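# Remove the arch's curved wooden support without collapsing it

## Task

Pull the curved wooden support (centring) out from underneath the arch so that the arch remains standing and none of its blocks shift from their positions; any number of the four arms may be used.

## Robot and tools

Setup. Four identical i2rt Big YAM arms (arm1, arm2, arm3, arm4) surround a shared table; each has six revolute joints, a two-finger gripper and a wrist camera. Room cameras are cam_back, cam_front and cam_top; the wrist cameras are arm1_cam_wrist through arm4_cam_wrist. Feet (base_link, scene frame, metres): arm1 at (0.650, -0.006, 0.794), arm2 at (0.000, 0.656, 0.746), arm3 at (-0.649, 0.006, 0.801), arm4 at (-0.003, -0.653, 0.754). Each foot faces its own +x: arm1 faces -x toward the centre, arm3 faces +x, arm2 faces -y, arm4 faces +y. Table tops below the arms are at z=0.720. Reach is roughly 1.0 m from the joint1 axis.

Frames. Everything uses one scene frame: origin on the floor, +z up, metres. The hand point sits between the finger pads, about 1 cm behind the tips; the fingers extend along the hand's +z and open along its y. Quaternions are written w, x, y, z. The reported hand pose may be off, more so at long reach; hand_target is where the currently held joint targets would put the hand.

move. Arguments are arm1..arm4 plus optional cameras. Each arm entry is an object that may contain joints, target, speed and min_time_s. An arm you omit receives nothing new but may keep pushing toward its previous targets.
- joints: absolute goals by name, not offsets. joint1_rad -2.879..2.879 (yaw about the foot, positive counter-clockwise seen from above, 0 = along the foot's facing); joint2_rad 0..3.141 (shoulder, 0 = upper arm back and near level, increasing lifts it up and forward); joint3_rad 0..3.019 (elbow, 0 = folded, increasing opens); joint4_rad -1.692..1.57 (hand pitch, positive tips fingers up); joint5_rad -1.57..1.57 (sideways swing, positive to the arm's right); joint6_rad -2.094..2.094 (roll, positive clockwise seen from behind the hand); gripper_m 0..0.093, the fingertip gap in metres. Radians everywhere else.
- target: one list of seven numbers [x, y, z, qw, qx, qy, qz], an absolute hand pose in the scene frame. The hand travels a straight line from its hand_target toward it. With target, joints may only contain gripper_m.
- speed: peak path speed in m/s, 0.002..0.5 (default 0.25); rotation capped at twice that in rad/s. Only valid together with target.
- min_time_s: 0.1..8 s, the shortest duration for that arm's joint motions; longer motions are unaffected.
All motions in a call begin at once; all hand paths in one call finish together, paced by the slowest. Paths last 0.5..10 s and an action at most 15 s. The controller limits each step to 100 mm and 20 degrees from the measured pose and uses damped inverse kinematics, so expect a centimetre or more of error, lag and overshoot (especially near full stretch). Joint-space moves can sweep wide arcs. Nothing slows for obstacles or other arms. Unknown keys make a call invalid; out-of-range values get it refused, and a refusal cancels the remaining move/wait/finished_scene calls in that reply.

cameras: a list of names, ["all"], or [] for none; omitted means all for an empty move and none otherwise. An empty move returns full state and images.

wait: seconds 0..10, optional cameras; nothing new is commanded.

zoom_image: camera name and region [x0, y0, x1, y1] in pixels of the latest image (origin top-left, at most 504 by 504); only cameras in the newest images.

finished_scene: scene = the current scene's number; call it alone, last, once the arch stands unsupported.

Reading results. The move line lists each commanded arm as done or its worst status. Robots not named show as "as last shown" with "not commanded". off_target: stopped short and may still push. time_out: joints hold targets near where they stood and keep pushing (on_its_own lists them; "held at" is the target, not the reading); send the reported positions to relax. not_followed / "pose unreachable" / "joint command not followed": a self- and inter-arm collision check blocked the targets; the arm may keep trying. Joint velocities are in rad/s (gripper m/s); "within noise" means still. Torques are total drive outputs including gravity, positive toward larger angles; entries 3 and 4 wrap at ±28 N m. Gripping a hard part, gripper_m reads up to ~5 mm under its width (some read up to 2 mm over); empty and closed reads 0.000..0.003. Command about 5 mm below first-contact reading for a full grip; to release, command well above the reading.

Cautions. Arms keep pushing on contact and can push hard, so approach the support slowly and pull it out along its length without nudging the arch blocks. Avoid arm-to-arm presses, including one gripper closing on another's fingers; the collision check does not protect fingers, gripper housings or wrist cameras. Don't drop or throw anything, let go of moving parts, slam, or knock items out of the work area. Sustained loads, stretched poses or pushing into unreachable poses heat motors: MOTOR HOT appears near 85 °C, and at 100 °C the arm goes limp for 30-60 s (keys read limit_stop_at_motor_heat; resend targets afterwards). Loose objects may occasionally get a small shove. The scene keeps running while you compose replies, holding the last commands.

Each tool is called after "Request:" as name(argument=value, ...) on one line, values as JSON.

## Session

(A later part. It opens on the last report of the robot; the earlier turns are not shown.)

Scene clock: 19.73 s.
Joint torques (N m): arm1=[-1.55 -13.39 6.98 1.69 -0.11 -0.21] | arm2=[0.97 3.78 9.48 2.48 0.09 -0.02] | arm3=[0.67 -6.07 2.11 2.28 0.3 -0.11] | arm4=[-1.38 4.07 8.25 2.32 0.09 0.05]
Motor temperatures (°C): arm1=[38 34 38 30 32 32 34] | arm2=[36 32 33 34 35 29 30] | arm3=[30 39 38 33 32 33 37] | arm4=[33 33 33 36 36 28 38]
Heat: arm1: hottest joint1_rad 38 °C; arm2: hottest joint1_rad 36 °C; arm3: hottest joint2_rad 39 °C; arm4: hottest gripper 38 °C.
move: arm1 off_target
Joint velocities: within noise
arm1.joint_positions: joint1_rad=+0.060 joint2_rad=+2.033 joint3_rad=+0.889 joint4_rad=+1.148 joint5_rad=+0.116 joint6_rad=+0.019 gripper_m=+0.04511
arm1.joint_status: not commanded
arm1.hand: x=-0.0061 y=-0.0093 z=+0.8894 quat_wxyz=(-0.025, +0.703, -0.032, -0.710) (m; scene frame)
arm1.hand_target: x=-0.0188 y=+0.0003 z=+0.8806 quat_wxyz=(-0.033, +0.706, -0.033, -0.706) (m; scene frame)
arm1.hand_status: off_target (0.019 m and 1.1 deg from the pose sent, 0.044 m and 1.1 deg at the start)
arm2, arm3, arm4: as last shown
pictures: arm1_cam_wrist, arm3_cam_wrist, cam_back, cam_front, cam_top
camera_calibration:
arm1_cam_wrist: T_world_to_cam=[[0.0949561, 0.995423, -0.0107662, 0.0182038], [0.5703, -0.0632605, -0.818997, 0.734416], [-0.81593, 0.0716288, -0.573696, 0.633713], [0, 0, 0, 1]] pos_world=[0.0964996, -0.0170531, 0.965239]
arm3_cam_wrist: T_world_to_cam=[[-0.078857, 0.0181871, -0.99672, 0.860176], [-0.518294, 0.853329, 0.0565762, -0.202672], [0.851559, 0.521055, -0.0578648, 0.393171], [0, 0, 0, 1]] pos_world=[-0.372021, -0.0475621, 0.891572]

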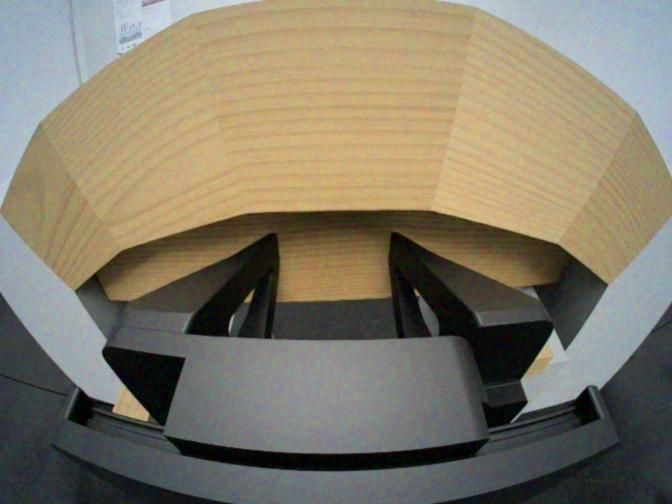

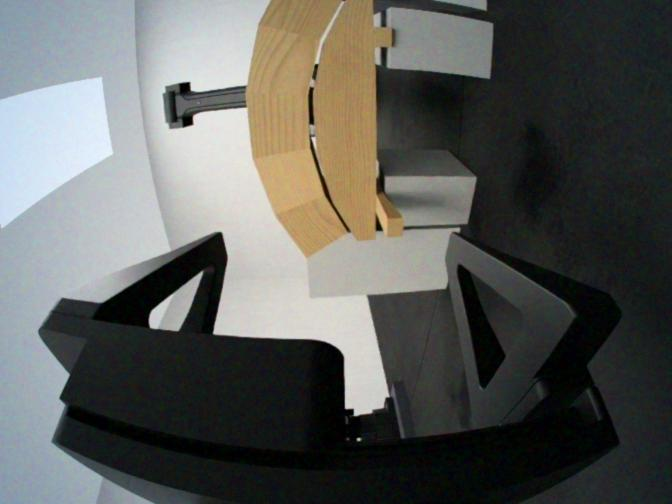

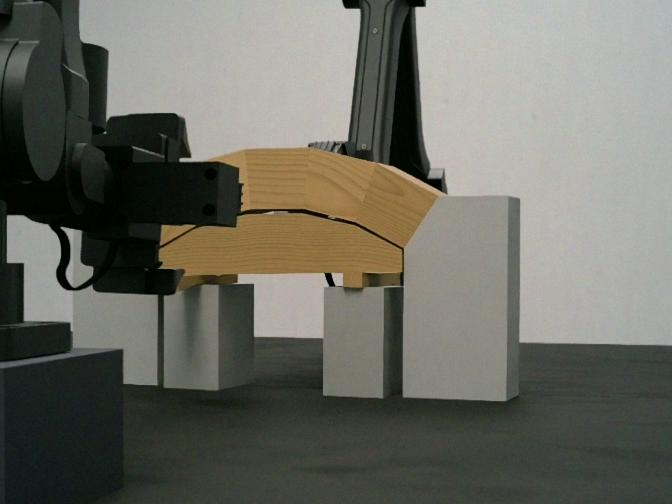

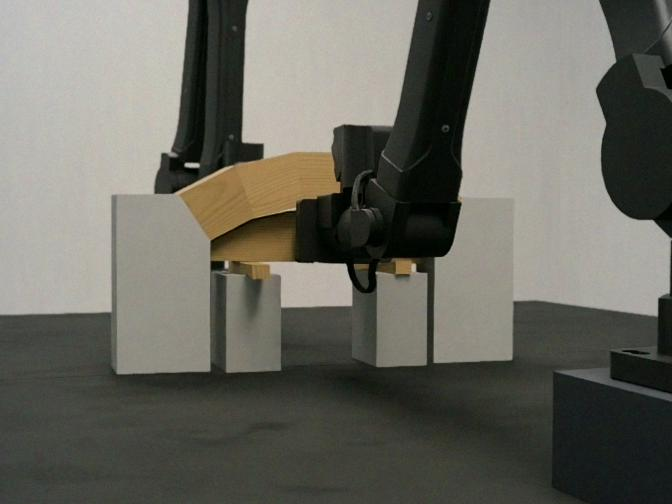

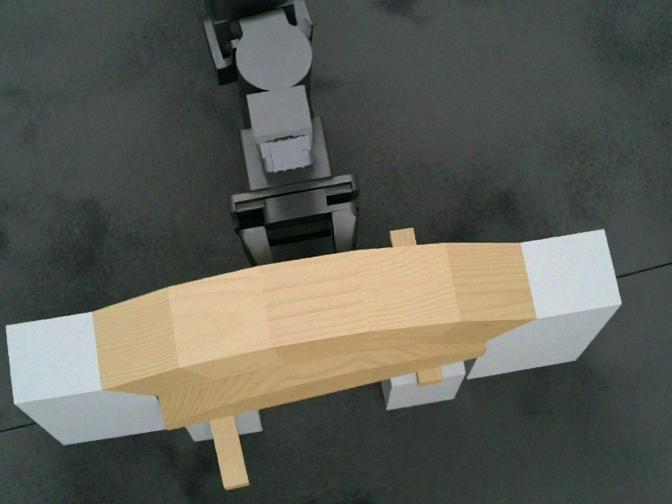

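Request:
move(arm1={"target": [0.015, -0.022, 0.8815, 0.0333, -0.7063, 0.0333, 0.7063], "speed": 0.1})

Request:
move(arm1={"target": [-0.032, -0.018, 0.8805, 0.0333, -0.7063, 0.0333, 0.7063], "speed": 0.05}, cameras=["arm1_cam_wrist", "cam_top", "arm3_cam_wrist"])

Scene clock: 21.40 s.
Joint torques (N m): arm1=[0.5 -16.26 2.93 3.55 0.12 -0.21] | arm2=[1.08 3.6 9.47 2.44 0.11 -0.02] | arm3=[0.62 -6.07 2.1 2.22 0.3 -0.12] | arm4=[-1.14 4.66 8.17 2.25 0.05 0.06]
Motor temperatures (°C): arm1=[38 34 38 30 32 32 34] | arm2=[36 32 33 34 35 29 30] | arm3=[30 39 37 33 32 33 37] | arm4=[33 33 33 36 35 28 38]
Heat: arm1: hottest joint1_rad 38 °C; arm2: hottest joint1_rad 36 °C; arm3: hottest joint2_rad 39 °C; arm4: hottest gripper 38 °C.
move: arm1 off_target
Joint velocities: within noise
arm1.joint_positions: joint1_rad=+0.082 joint2_rad=+2.033 joint3_rad=+0.842 joint4_rad=+1.164 joint5_rad=+0.160 joint6_rad=+0.019 gripper_m=+0.04511
arm1.joint_status: not commanded
arm1.hand: x=+0.0111 y=-0.0147 z=+0.8747 quat_wxyz=(-0.034, +0.714, -0.039, -0.699) (m; scene frame)
arm1.hand_target: x=+0.0149 y=-0.0220 z=+0.8813 quat_wxyz=(-0.033, +0.706, -0.033, -0.706) (m; scene frame)
arm1.hand_status: off_target (0.011 m and 1.4 deg from the pose sent, 0.026 m and 1.1 deg at the start)
arm2, arm3, arm4: as last shown
pictures: none

Scene clock: 22.93 s.
Joint torques (N m): arm1=[-0.67 -13.74 7.02 1.63 -0.12 -0.21] | arm2=[1.2 3.96 9.51 2.47 0.1 -0.02] | arm3=[0.56 -6.18 2.14 2.25 0.29 -0.11] | arm4=[-0.97 4.6 8.24 2.28 0.04 0.08]
Motor temperatures (°C): arm1=[37 34 38 30 32 31 33] | arm2=[36 32 33 34 35 29 30] | arm3=[30 39 37 33 32 32 37] | arm4=[33 33 34 36 35 28 38]
Heat: arm1: hottest joint3_rad 38 °C; arm2: hottest joint1_rad 36 °C; arm3: hottest joint2_rad 39 °C; arm4: hottest gripper 38 °C.
move: arm1 off_target
Joint velocities: within noise
arm1.joint_positions: joint1_rad=+0.082 joint2_rad=+2.047 joint3_rad=+0.930 joint4_rad=+1.126 joint5_rad=+0.152 joint6_rad=+0.019 gripper_m=+0.04511
arm1.joint_status: not commanded
arm1.hand: x=-0.0189 y=-0.0179 z=+0.8915 quat_wxyz=(-0.030, +0.701, -0.038, -0.711) (m; scene frame)
arm1.hand_target: x=-0.0310 y=-0.0181 z=+0.8808 quat_wxyz=(-0.033, +0.706, -0.033, -0.706) (m; scene frame)
arm1.hand_status: off_target (0.017 m and 1.0 deg from the pose sent, 0.044 m and 1.4 deg at the start)
arm2.joint_positions: joint1_rad=-0.491 joint2_rad=+0.571 joint3_rad=+1.396 joint4_rad=-1.145 joint5_rad=+0.158 joint6_rad=+0.378 gripper_m=+0.09396
arm2.joint_status: not commanded
arm2.hand: x=-0.1424 y=+0.4717 z=+1.3418 quat_wxyz=(-0.330, -0.780, -0.216, +0.486) (m; scene frame)
arm2.hand_target: x=-0.1404 y=+0.4751 z=+1.3501 quat_wxyz=(-0.336, -0.774, -0.213, +0.492) (m; scene frame)
arm2.hand_status: not commanded
arm3: as last shown
arm4.joint_positions: joint1_rad=-0.377 joint2_rad=+0.615 joint3_rad=+1.493 joint4_rad=-1.274 joint5_rad=+0.157 joint6_rad=-0.616 gripper_m=+0.09396
arm4.joint_status: not commanded
arm4.hand: x=+0.0978 y=-0.4603 z=+1.3602 quat_wxyz=(-0.554, +0.623, -0.545, -0.090) (m; scene frame)
arm4.hand_target: x=+0.0963 y=-0.4637 z=+1.3683 quat_wxyz=(-0.562, +0.618, -0.542, -0.093) (m; scene frame)
arm4.hand_status: not commanded
pictures: arm1_cam_wrist, arm3_cam_wrist, cam_top
camera_calibration:
arm1_cam_wrist: T_world_to_cam=[[0.108887, 0.993986, -0.011663, 0.0291673], [0.565824, -0.0716217, -0.82141, 0.744748], [-0.817305, 0.0828417, -0.570219, 0.622121], [0, 0, 0, 1]] pos_world=[0.0838911, -0.0271893, 0.966829]
arm3_cam_wrist: T_world_to_cam=[[-0.078857, 0.0181871, -0.99672, 0.860176], [-0.518294, 0.853329, 0.0565762, -0.202672], [0.851559, 0.521055, -0.0578648, 0.393171], [0, 0, 0, 1]] pos_world=[-0.372021, -0.0475621, 0.891572]

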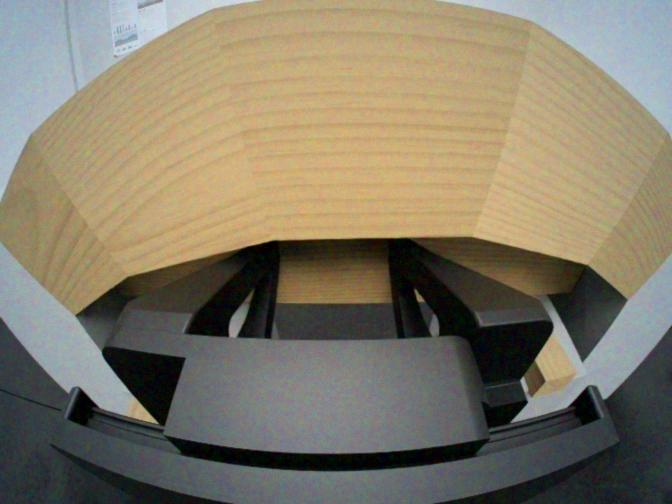

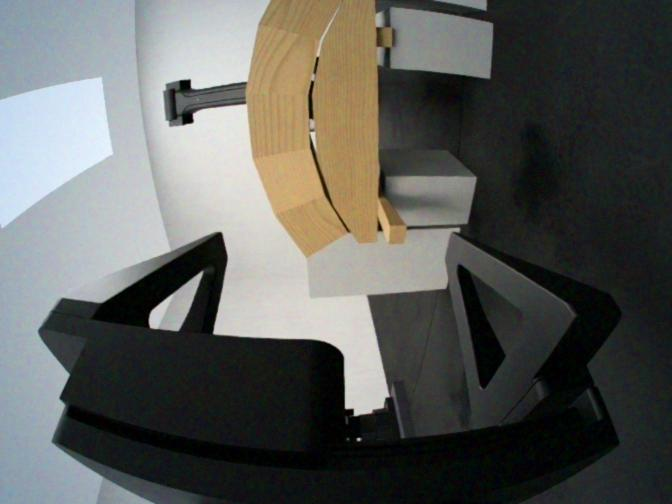

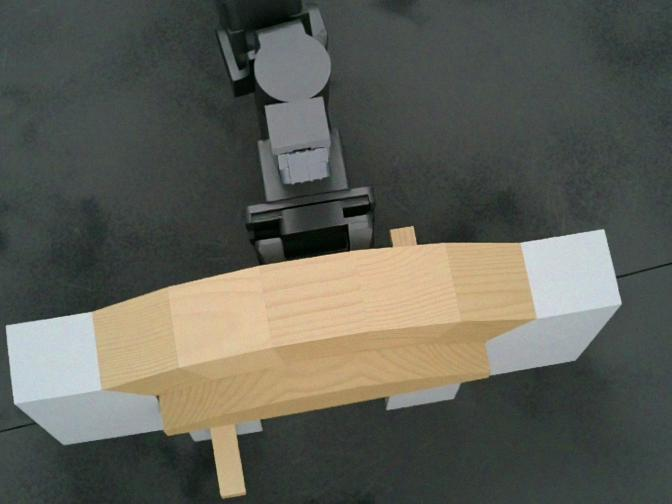

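Request:
move(arm1={"target": [-0.054, -0.013, 0.8805, 0.0333, -0.7063, 0.0333, 0.7063], "speed": 0.05}, cameras=["arm1_cam_wrist", "cam_top", "arm3_cam_wrist", "cam_back"])

Scene clock: 24.60 s.
Joint torques (N m): arm1=[-1.49 -15.27 7.64 1.84 -0.13 -0.2] | arm2=[1.08 3.78 9.48 2.4 0.08 -0.01] | arm3=[0.62 -6.18 2.14 2.25 0.29 -0.12] | arm4=[-1.26 4.95 8.31 2.39 0.07 0.08]
Motor temperatures (°C): arm1=[37 34 38 30 32 31 33] | arm2=[36 32 33 34 35 29 30] | arm3=[30 39 37 33 32 32 37] | arm4=[33 33 34 36 35 28 38]
Heat: arm1: hottest joint3_rad 38 °C; arm2: hottest joint1_rad 36 °C; arm3: hottest joint2_rad 39 °C; arm4: hottest gripper 38 °C.
move: arm1 off_target
Joint velocities: within noise
arm1.joint_positions: joint1_rad=+0.082 joint2_rad=+2.081 joint3_rad=+0.990 joint4_rad=+1.081 joint5_rad=+0.140 joint6_rad=+0.017 gripper_m=+0.04511
arm1.joint_status: not commanded
arm1.hand: x=-0.0384 y=-0.0209 z=+0.8831 quat_wxyz=(-0.027, +0.708, -0.032, -0.705) (m; scene frame)
arm1.hand_target: x=-0.0528 y=-0.0130 z=+0.8808 quat_wxyz=(-0.033, +0.706, -0.033, -0.706) (m; scene frame)
arm1.hand_status: off_target (0.018 m and 0.8 deg from the pose sent, 0.037 m and 1.0 deg at the start)
arm2, arm4: as last shown
arm3.joint_positions: joint1_rad=+0.117 joint2_rad=+1.766 joint3_rad=+0.139 joint4_rad=+1.536 joint5_rad=+0.262 joint6_rad=+1.607 gripper_m=+0.09308
arm3.joint_status: not commanded
arm3.hand: x=-0.2643 y=+0.0207 z=+0.8834 quat_wxyz=(-0.500, -0.552, -0.493, -0.451) (m; scene frame)
arm3.hand_target: x=-0.2598 y=+0.0250 z=+0.8857 quat_wxyz=(-0.504, -0.544, -0.492, -0.456) (m; scene frame)
arm3.hand_status: not commanded
pictures: arm1_cam_wrist, arm3_cam_wrist, cam_back, cam_top
camera_calibration:
arm1_cam_wrist: T_world_to_cam=[[0.0978152, 0.995178, -0.00720848, 0.0297733], [0.58168, -0.063047, -0.81097, 0.74038], [-0.807515, 0.0751322, -0.585043, 0.615055], [0, 0, 0, 1]] pos_world=[0.0630896, -0.0291615, 0.960475]
arm3_cam_wrist: T_world_to_cam=[[-0.078857, 0.0181871, -0.99672, 0.860176], [-0.518294, 0.853329, 0.0565762, -0.202672], [0.851559, 0.521055, -0.0578648, 0.393171], [0, 0, 0, 1]] pos_world=[-0.372021, -0.0475621, 0.891572]

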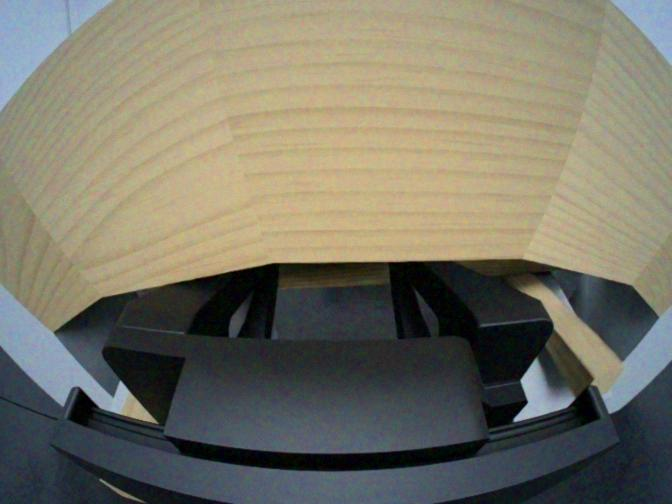

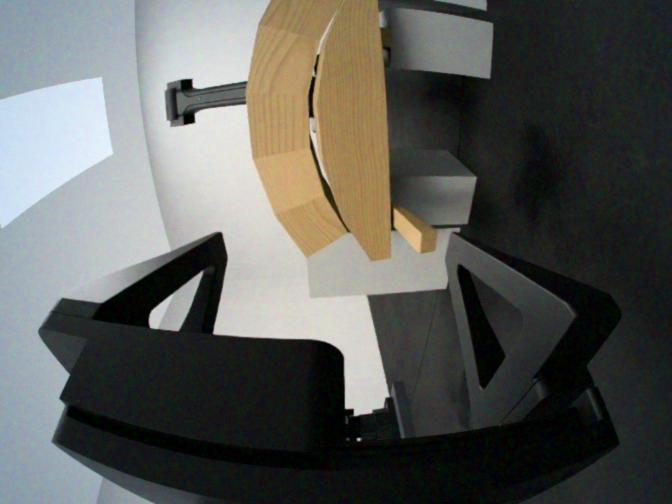

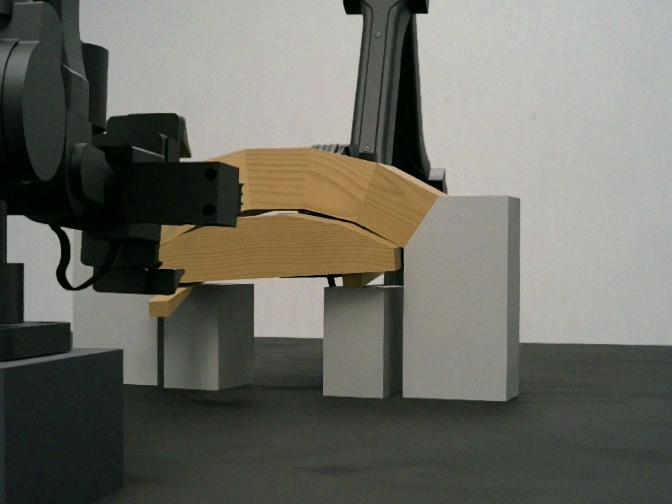

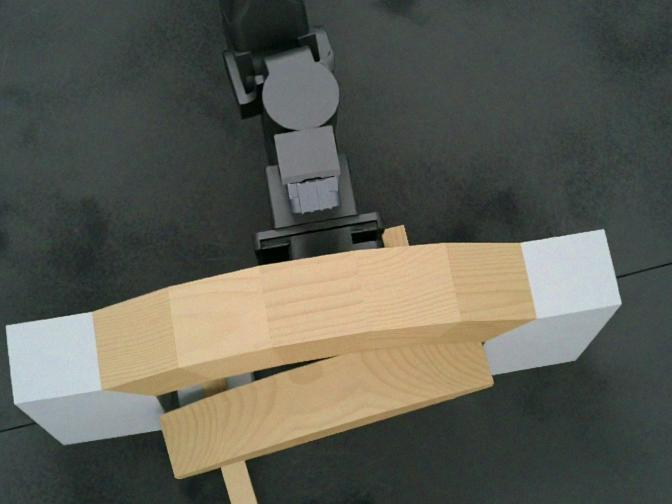

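Request:
move(arm3={"target": [-0.125, 0.007, 0.885, 0.5087, 0.5087, 0.4913, 0.4913], "speed": 0.2, "joints": {"gripper_m": 0.093}}, cameras=["cam_top", "arm3_cam_wrist", "cam_back", "cam_front"])

Scene clock: 27.13 s.
Joint torques (N m): arm1=[-1.55 -14.97 7.65 1.83 -0.13 -0.18] | arm2=[1.14 3.84 9.52 2.51 0.1 -0.03] | arm3=[-1.03 -10.05 5.18 0.94 0.05 -0.13] | arm4=[-0.56 4.84 8.34 2.28 0.05 0.08]
Motor temperatures (°C): arm1=[37 35 39 30 32 31 33] | arm2=[36 32 34 34 35 29 30] | arm3=[30 39 37 33 32 32 37] | arm4=[33 33 34 36 35 28 37]
Heat: arm1: hottest joint3_rad 39 °C; arm2: hottest joint1_rad 36 °C; arm3: hottest joint2_rad 39 °C; arm4: hottest gripper 37 °C.
move: arm3 off_target
Joint velocities: within noise
arm1.joint_positions: joint1_rad=+0.082 joint2_rad=+2.082 joint3_rad=+0.992 joint4_rad=+1.081 joint5_rad=+0.140 joint6_rad=+0.017 gripper_m=+0.04511
arm1.joint_status: not commanded
arm1.hand: x=-0.0388 y=-0.0209 z=+0.8833 quat_wxyz=(-0.027, +0.708, -0.032, -0.705) (m; scene frame)
arm1.hand_target: x=-0.0529 y=-0.0130 z=+0.8806 quat_wxyz=(-0.033, +0.706, -0.033, -0.706) (m; scene frame)
arm1.hand_status: not commanded
arm2, arm4: as last shown
arm3.joint_positions: joint1_rad=-0.009 joint2_rad=+1.898 joint3_rad=+0.484 joint4_rad=+1.429 joint5_rad=+0.058 joint6_rad=+1.588 gripper_m=+0.09308
arm3.joint_status: all done
arm3.hand: x=-0.1331 y=+0.0110 z=+0.8908 quat_wxyz=(-0.506, -0.508, -0.488, -0.498) (m; scene frame)
arm3.hand_target: x=-0.1254 y=+0.0069 z=+0.8850 quat_wxyz=(-0.509, -0.509, -0.491, -0.491) (m; scene frame)
arm3.hand_status: off_target (0.011 m and 0.9 deg from the pose sent, 0.140 m and 6.8 deg at the start)
pictures: arm3_cam_wrist, cam_back, cam_front, cam_top
camera_calibration:
arm3_cam_wrist: T_world_to_cam=[[0.0223085, 0.015234, -0.999635, 0.894104], [-0.586885, 0.80967, -0.000758253, -0.084463], [0.809363, 0.586688, 0.0270031, 0.205057], [0, 0, 0, 1]] pos_world=[-0.235481, -0.065538, 0.888177]

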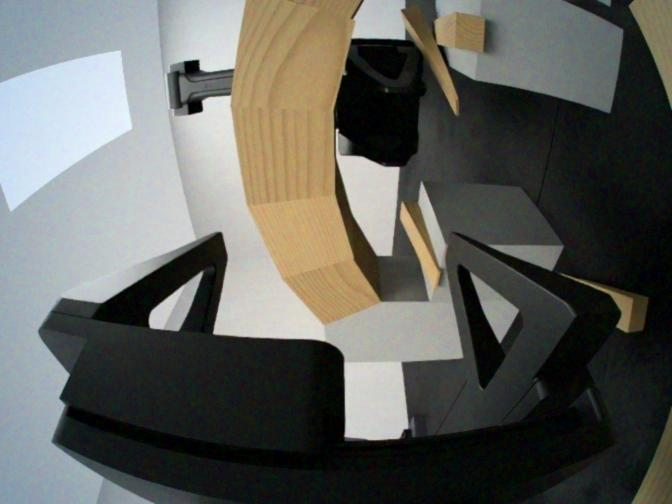

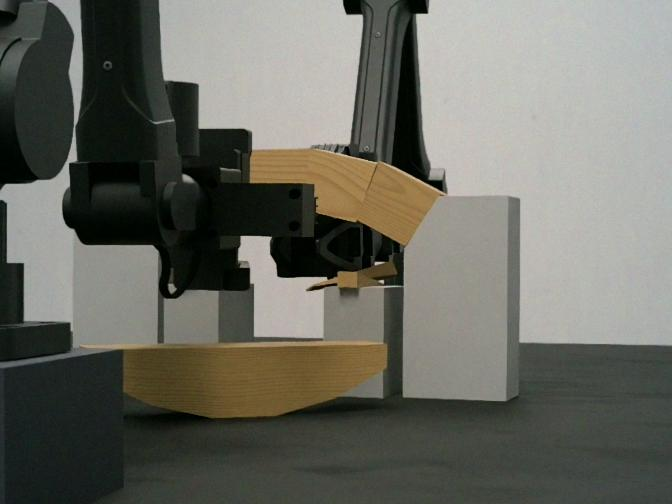

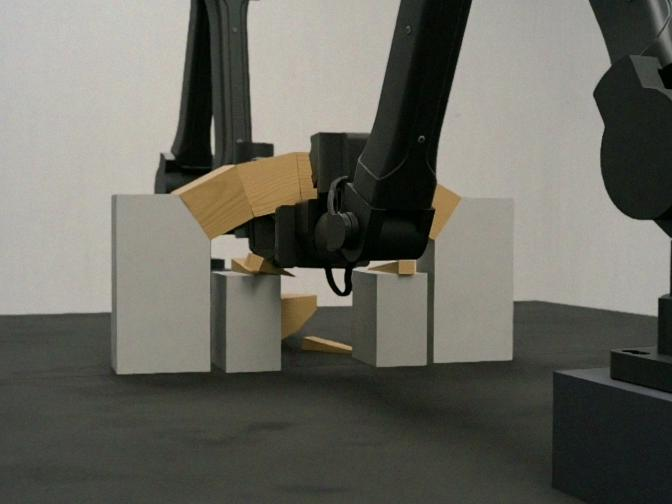

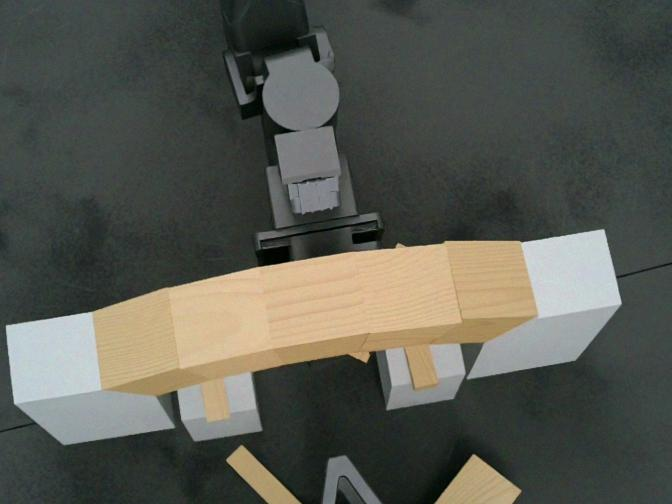

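Request:
zoom_image(camera="cam_top", region=[80, 220, 560, 504])

Request:
zoom_image(camera="cam_front", region=[170, 140, 480, 390])

Scaled by 1.050 from the camera's 672x504 image, which has a finer 960x720 frame.

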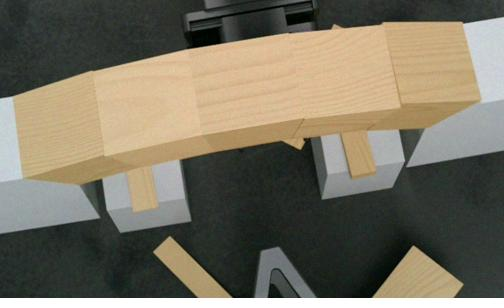

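Scaled by 1.626 from the camera's 672x504 image, which has a finer 960x720 frame.

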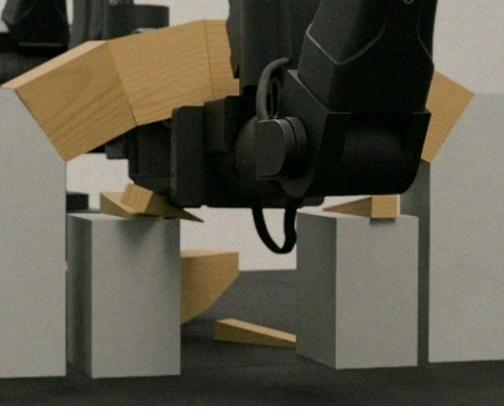

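Request:
move(arm1={"target": [0.22, -0.025, 0.885, 0.0333, -0.7063, 0.0333, 0.7063], "speed": 0.1}, arm3={"target": [-0.25, 0.011, 0.90, 0.5087, 0.5087, 0.4913, 0.4913], "speed": 0.1}, cameras=["arm1_cam_wrist", "arm3_cam_wrist", "cam_top", "cam_back", "cam_front"])

Scene clock: 32.37 s.
Joint torques (N m): arm1=[0.56 -9.58 0.12 3.56 0.12 -0.16] | arm2=[1.38 3.78 9.47 2.45 0.1 -0.02] | arm3=[0.62 -9.29 0.87 2.29 0.27 -0.1] | arm4=[-1.08 4.54 8.14 2.33 0.03 0.1]
Motor temperatures (°C): arm1=[37 35 39 30 32 31 33] | arm2=[36 32 34 34 35 29 30] | arm3=[30 39 37 33 32 32 37] | arm4=[33 33 34 36 35 28 37]
Heat: arm1: hottest joint3_rad 39 °C; arm2: hottest joint1_rad 36 °C; arm3: hottest joint2_rad 39 °C; arm4: hottest gripper 37 °C.
move: arm1 off_target; arm3 off_target
Joint velocities: within noise
arm1.joint_positions: joint1_rad=+0.144 joint2_rad=+1.878 joint3_rad=+0.274 joint4_rad=+1.561 joint5_rad=+0.226 joint6_rad=+0.017 gripper_m=+0.04511
arm1.joint_status: not commanded
arm1.hand: x=+0.2173 y=-0.0188 z=+0.8743 quat_wxyz=(-0.038, +0.719, -0.038, -0.693) (m; scene frame)
arm1.hand_target: x=+0.2198 y=-0.0249 z=+0.8849 quat_wxyz=(-0.033, +0.708, -0.034, -0.704) (m; scene frame)
arm1.hand_status: off_target (0.013 m and 2.3 deg from the pose sent, 0.259 m and 0.7 deg at the start; a joint's target at an end of its range on 19 of 101 steps)
arm2, arm4: as last shown
arm3.joint_positions: joint1_rad=+0.000 joint2_rad=+1.767 joint3_rad=+0.171 joint4_rad=+1.535 joint5_rad=+0.081 joint6_rad=+1.588 gripper_m=+0.09308
arm3.joint_status: not commanded
arm3.hand: x=-0.2484 y=+0.0072 z=+0.8897 quat_wxyz=(-0.492, -0.529, -0.504, -0.474) (m; scene frame)
arm3.hand_target: x=-0.2498 y=+0.0109 z=+0.9004 quat_wxyz=(-0.500, -0.518, -0.499, -0.483) (m; scene frame)
arm3.hand_status: off_target (0.011 m and 3.9 deg from the pose sent, 0.117 m and 0.9 deg at the start; a joint's target at an end of its range on 49 of 101 steps)
pictures: arm1_cam_wrist, arm3_cam_wrist, cam_back, cam_front, cam_top
camera_calibration:
arm1_cam_wrist: T_world_to_cam=[[0.120929, 0.99266, 0.0017914, -0.0103008], [0.606554, -0.0724638, -0.791733, 0.562248], [-0.785791, 0.0968303, -0.610865, 0.834368], [0, 0, 0, 1]] pos_world=[0.315851, -0.0298243, 0.954855]
arm3_cam_wrist: T_world_to_cam=[[-0.0531098, 0.0122338, -0.998514, 0.875965], [-0.573135, 0.818459, 0.0405122, -0.182383], [0.817738, 0.574434, -0.0364566, 0.359284], [0, 0, 0, 1]] pos_world=[-0.351808, -0.0678289, 0.89515]

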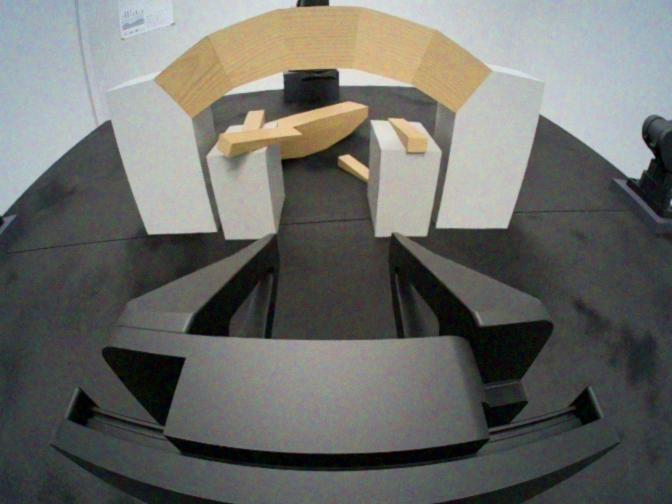

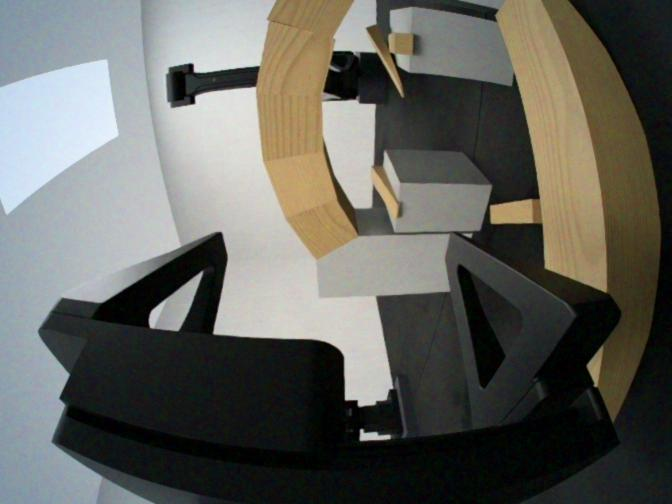

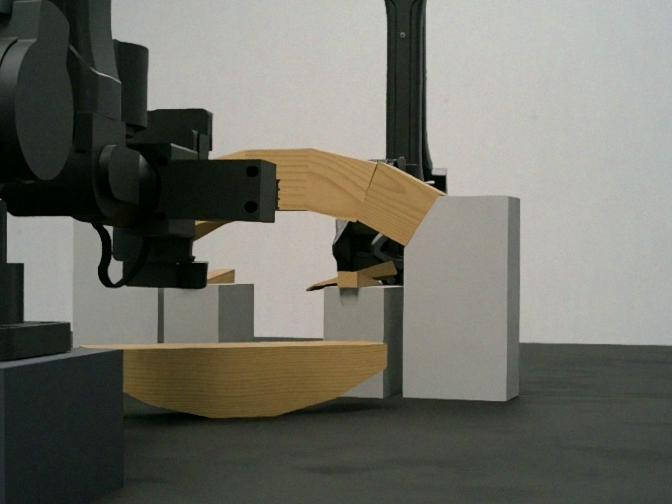

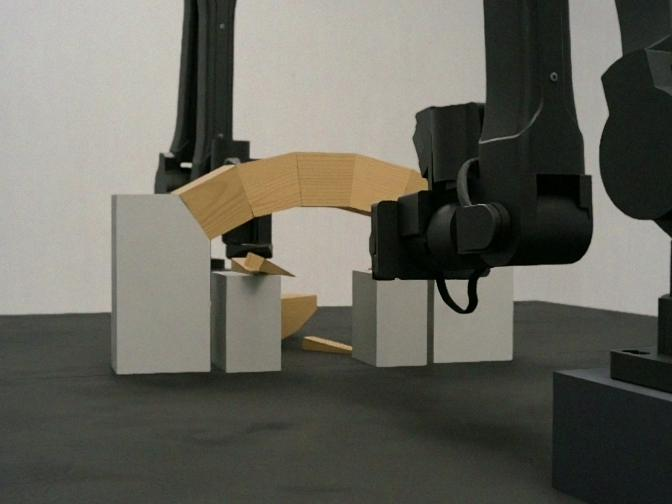

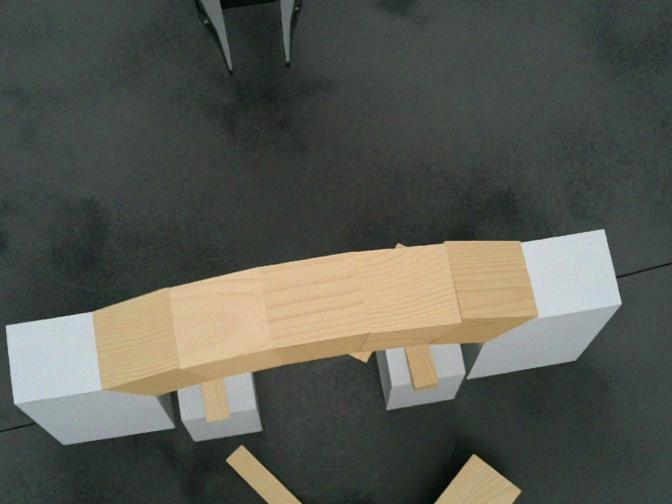

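Request:
finished_scene(scene=1)

The scene is finished: the task was done.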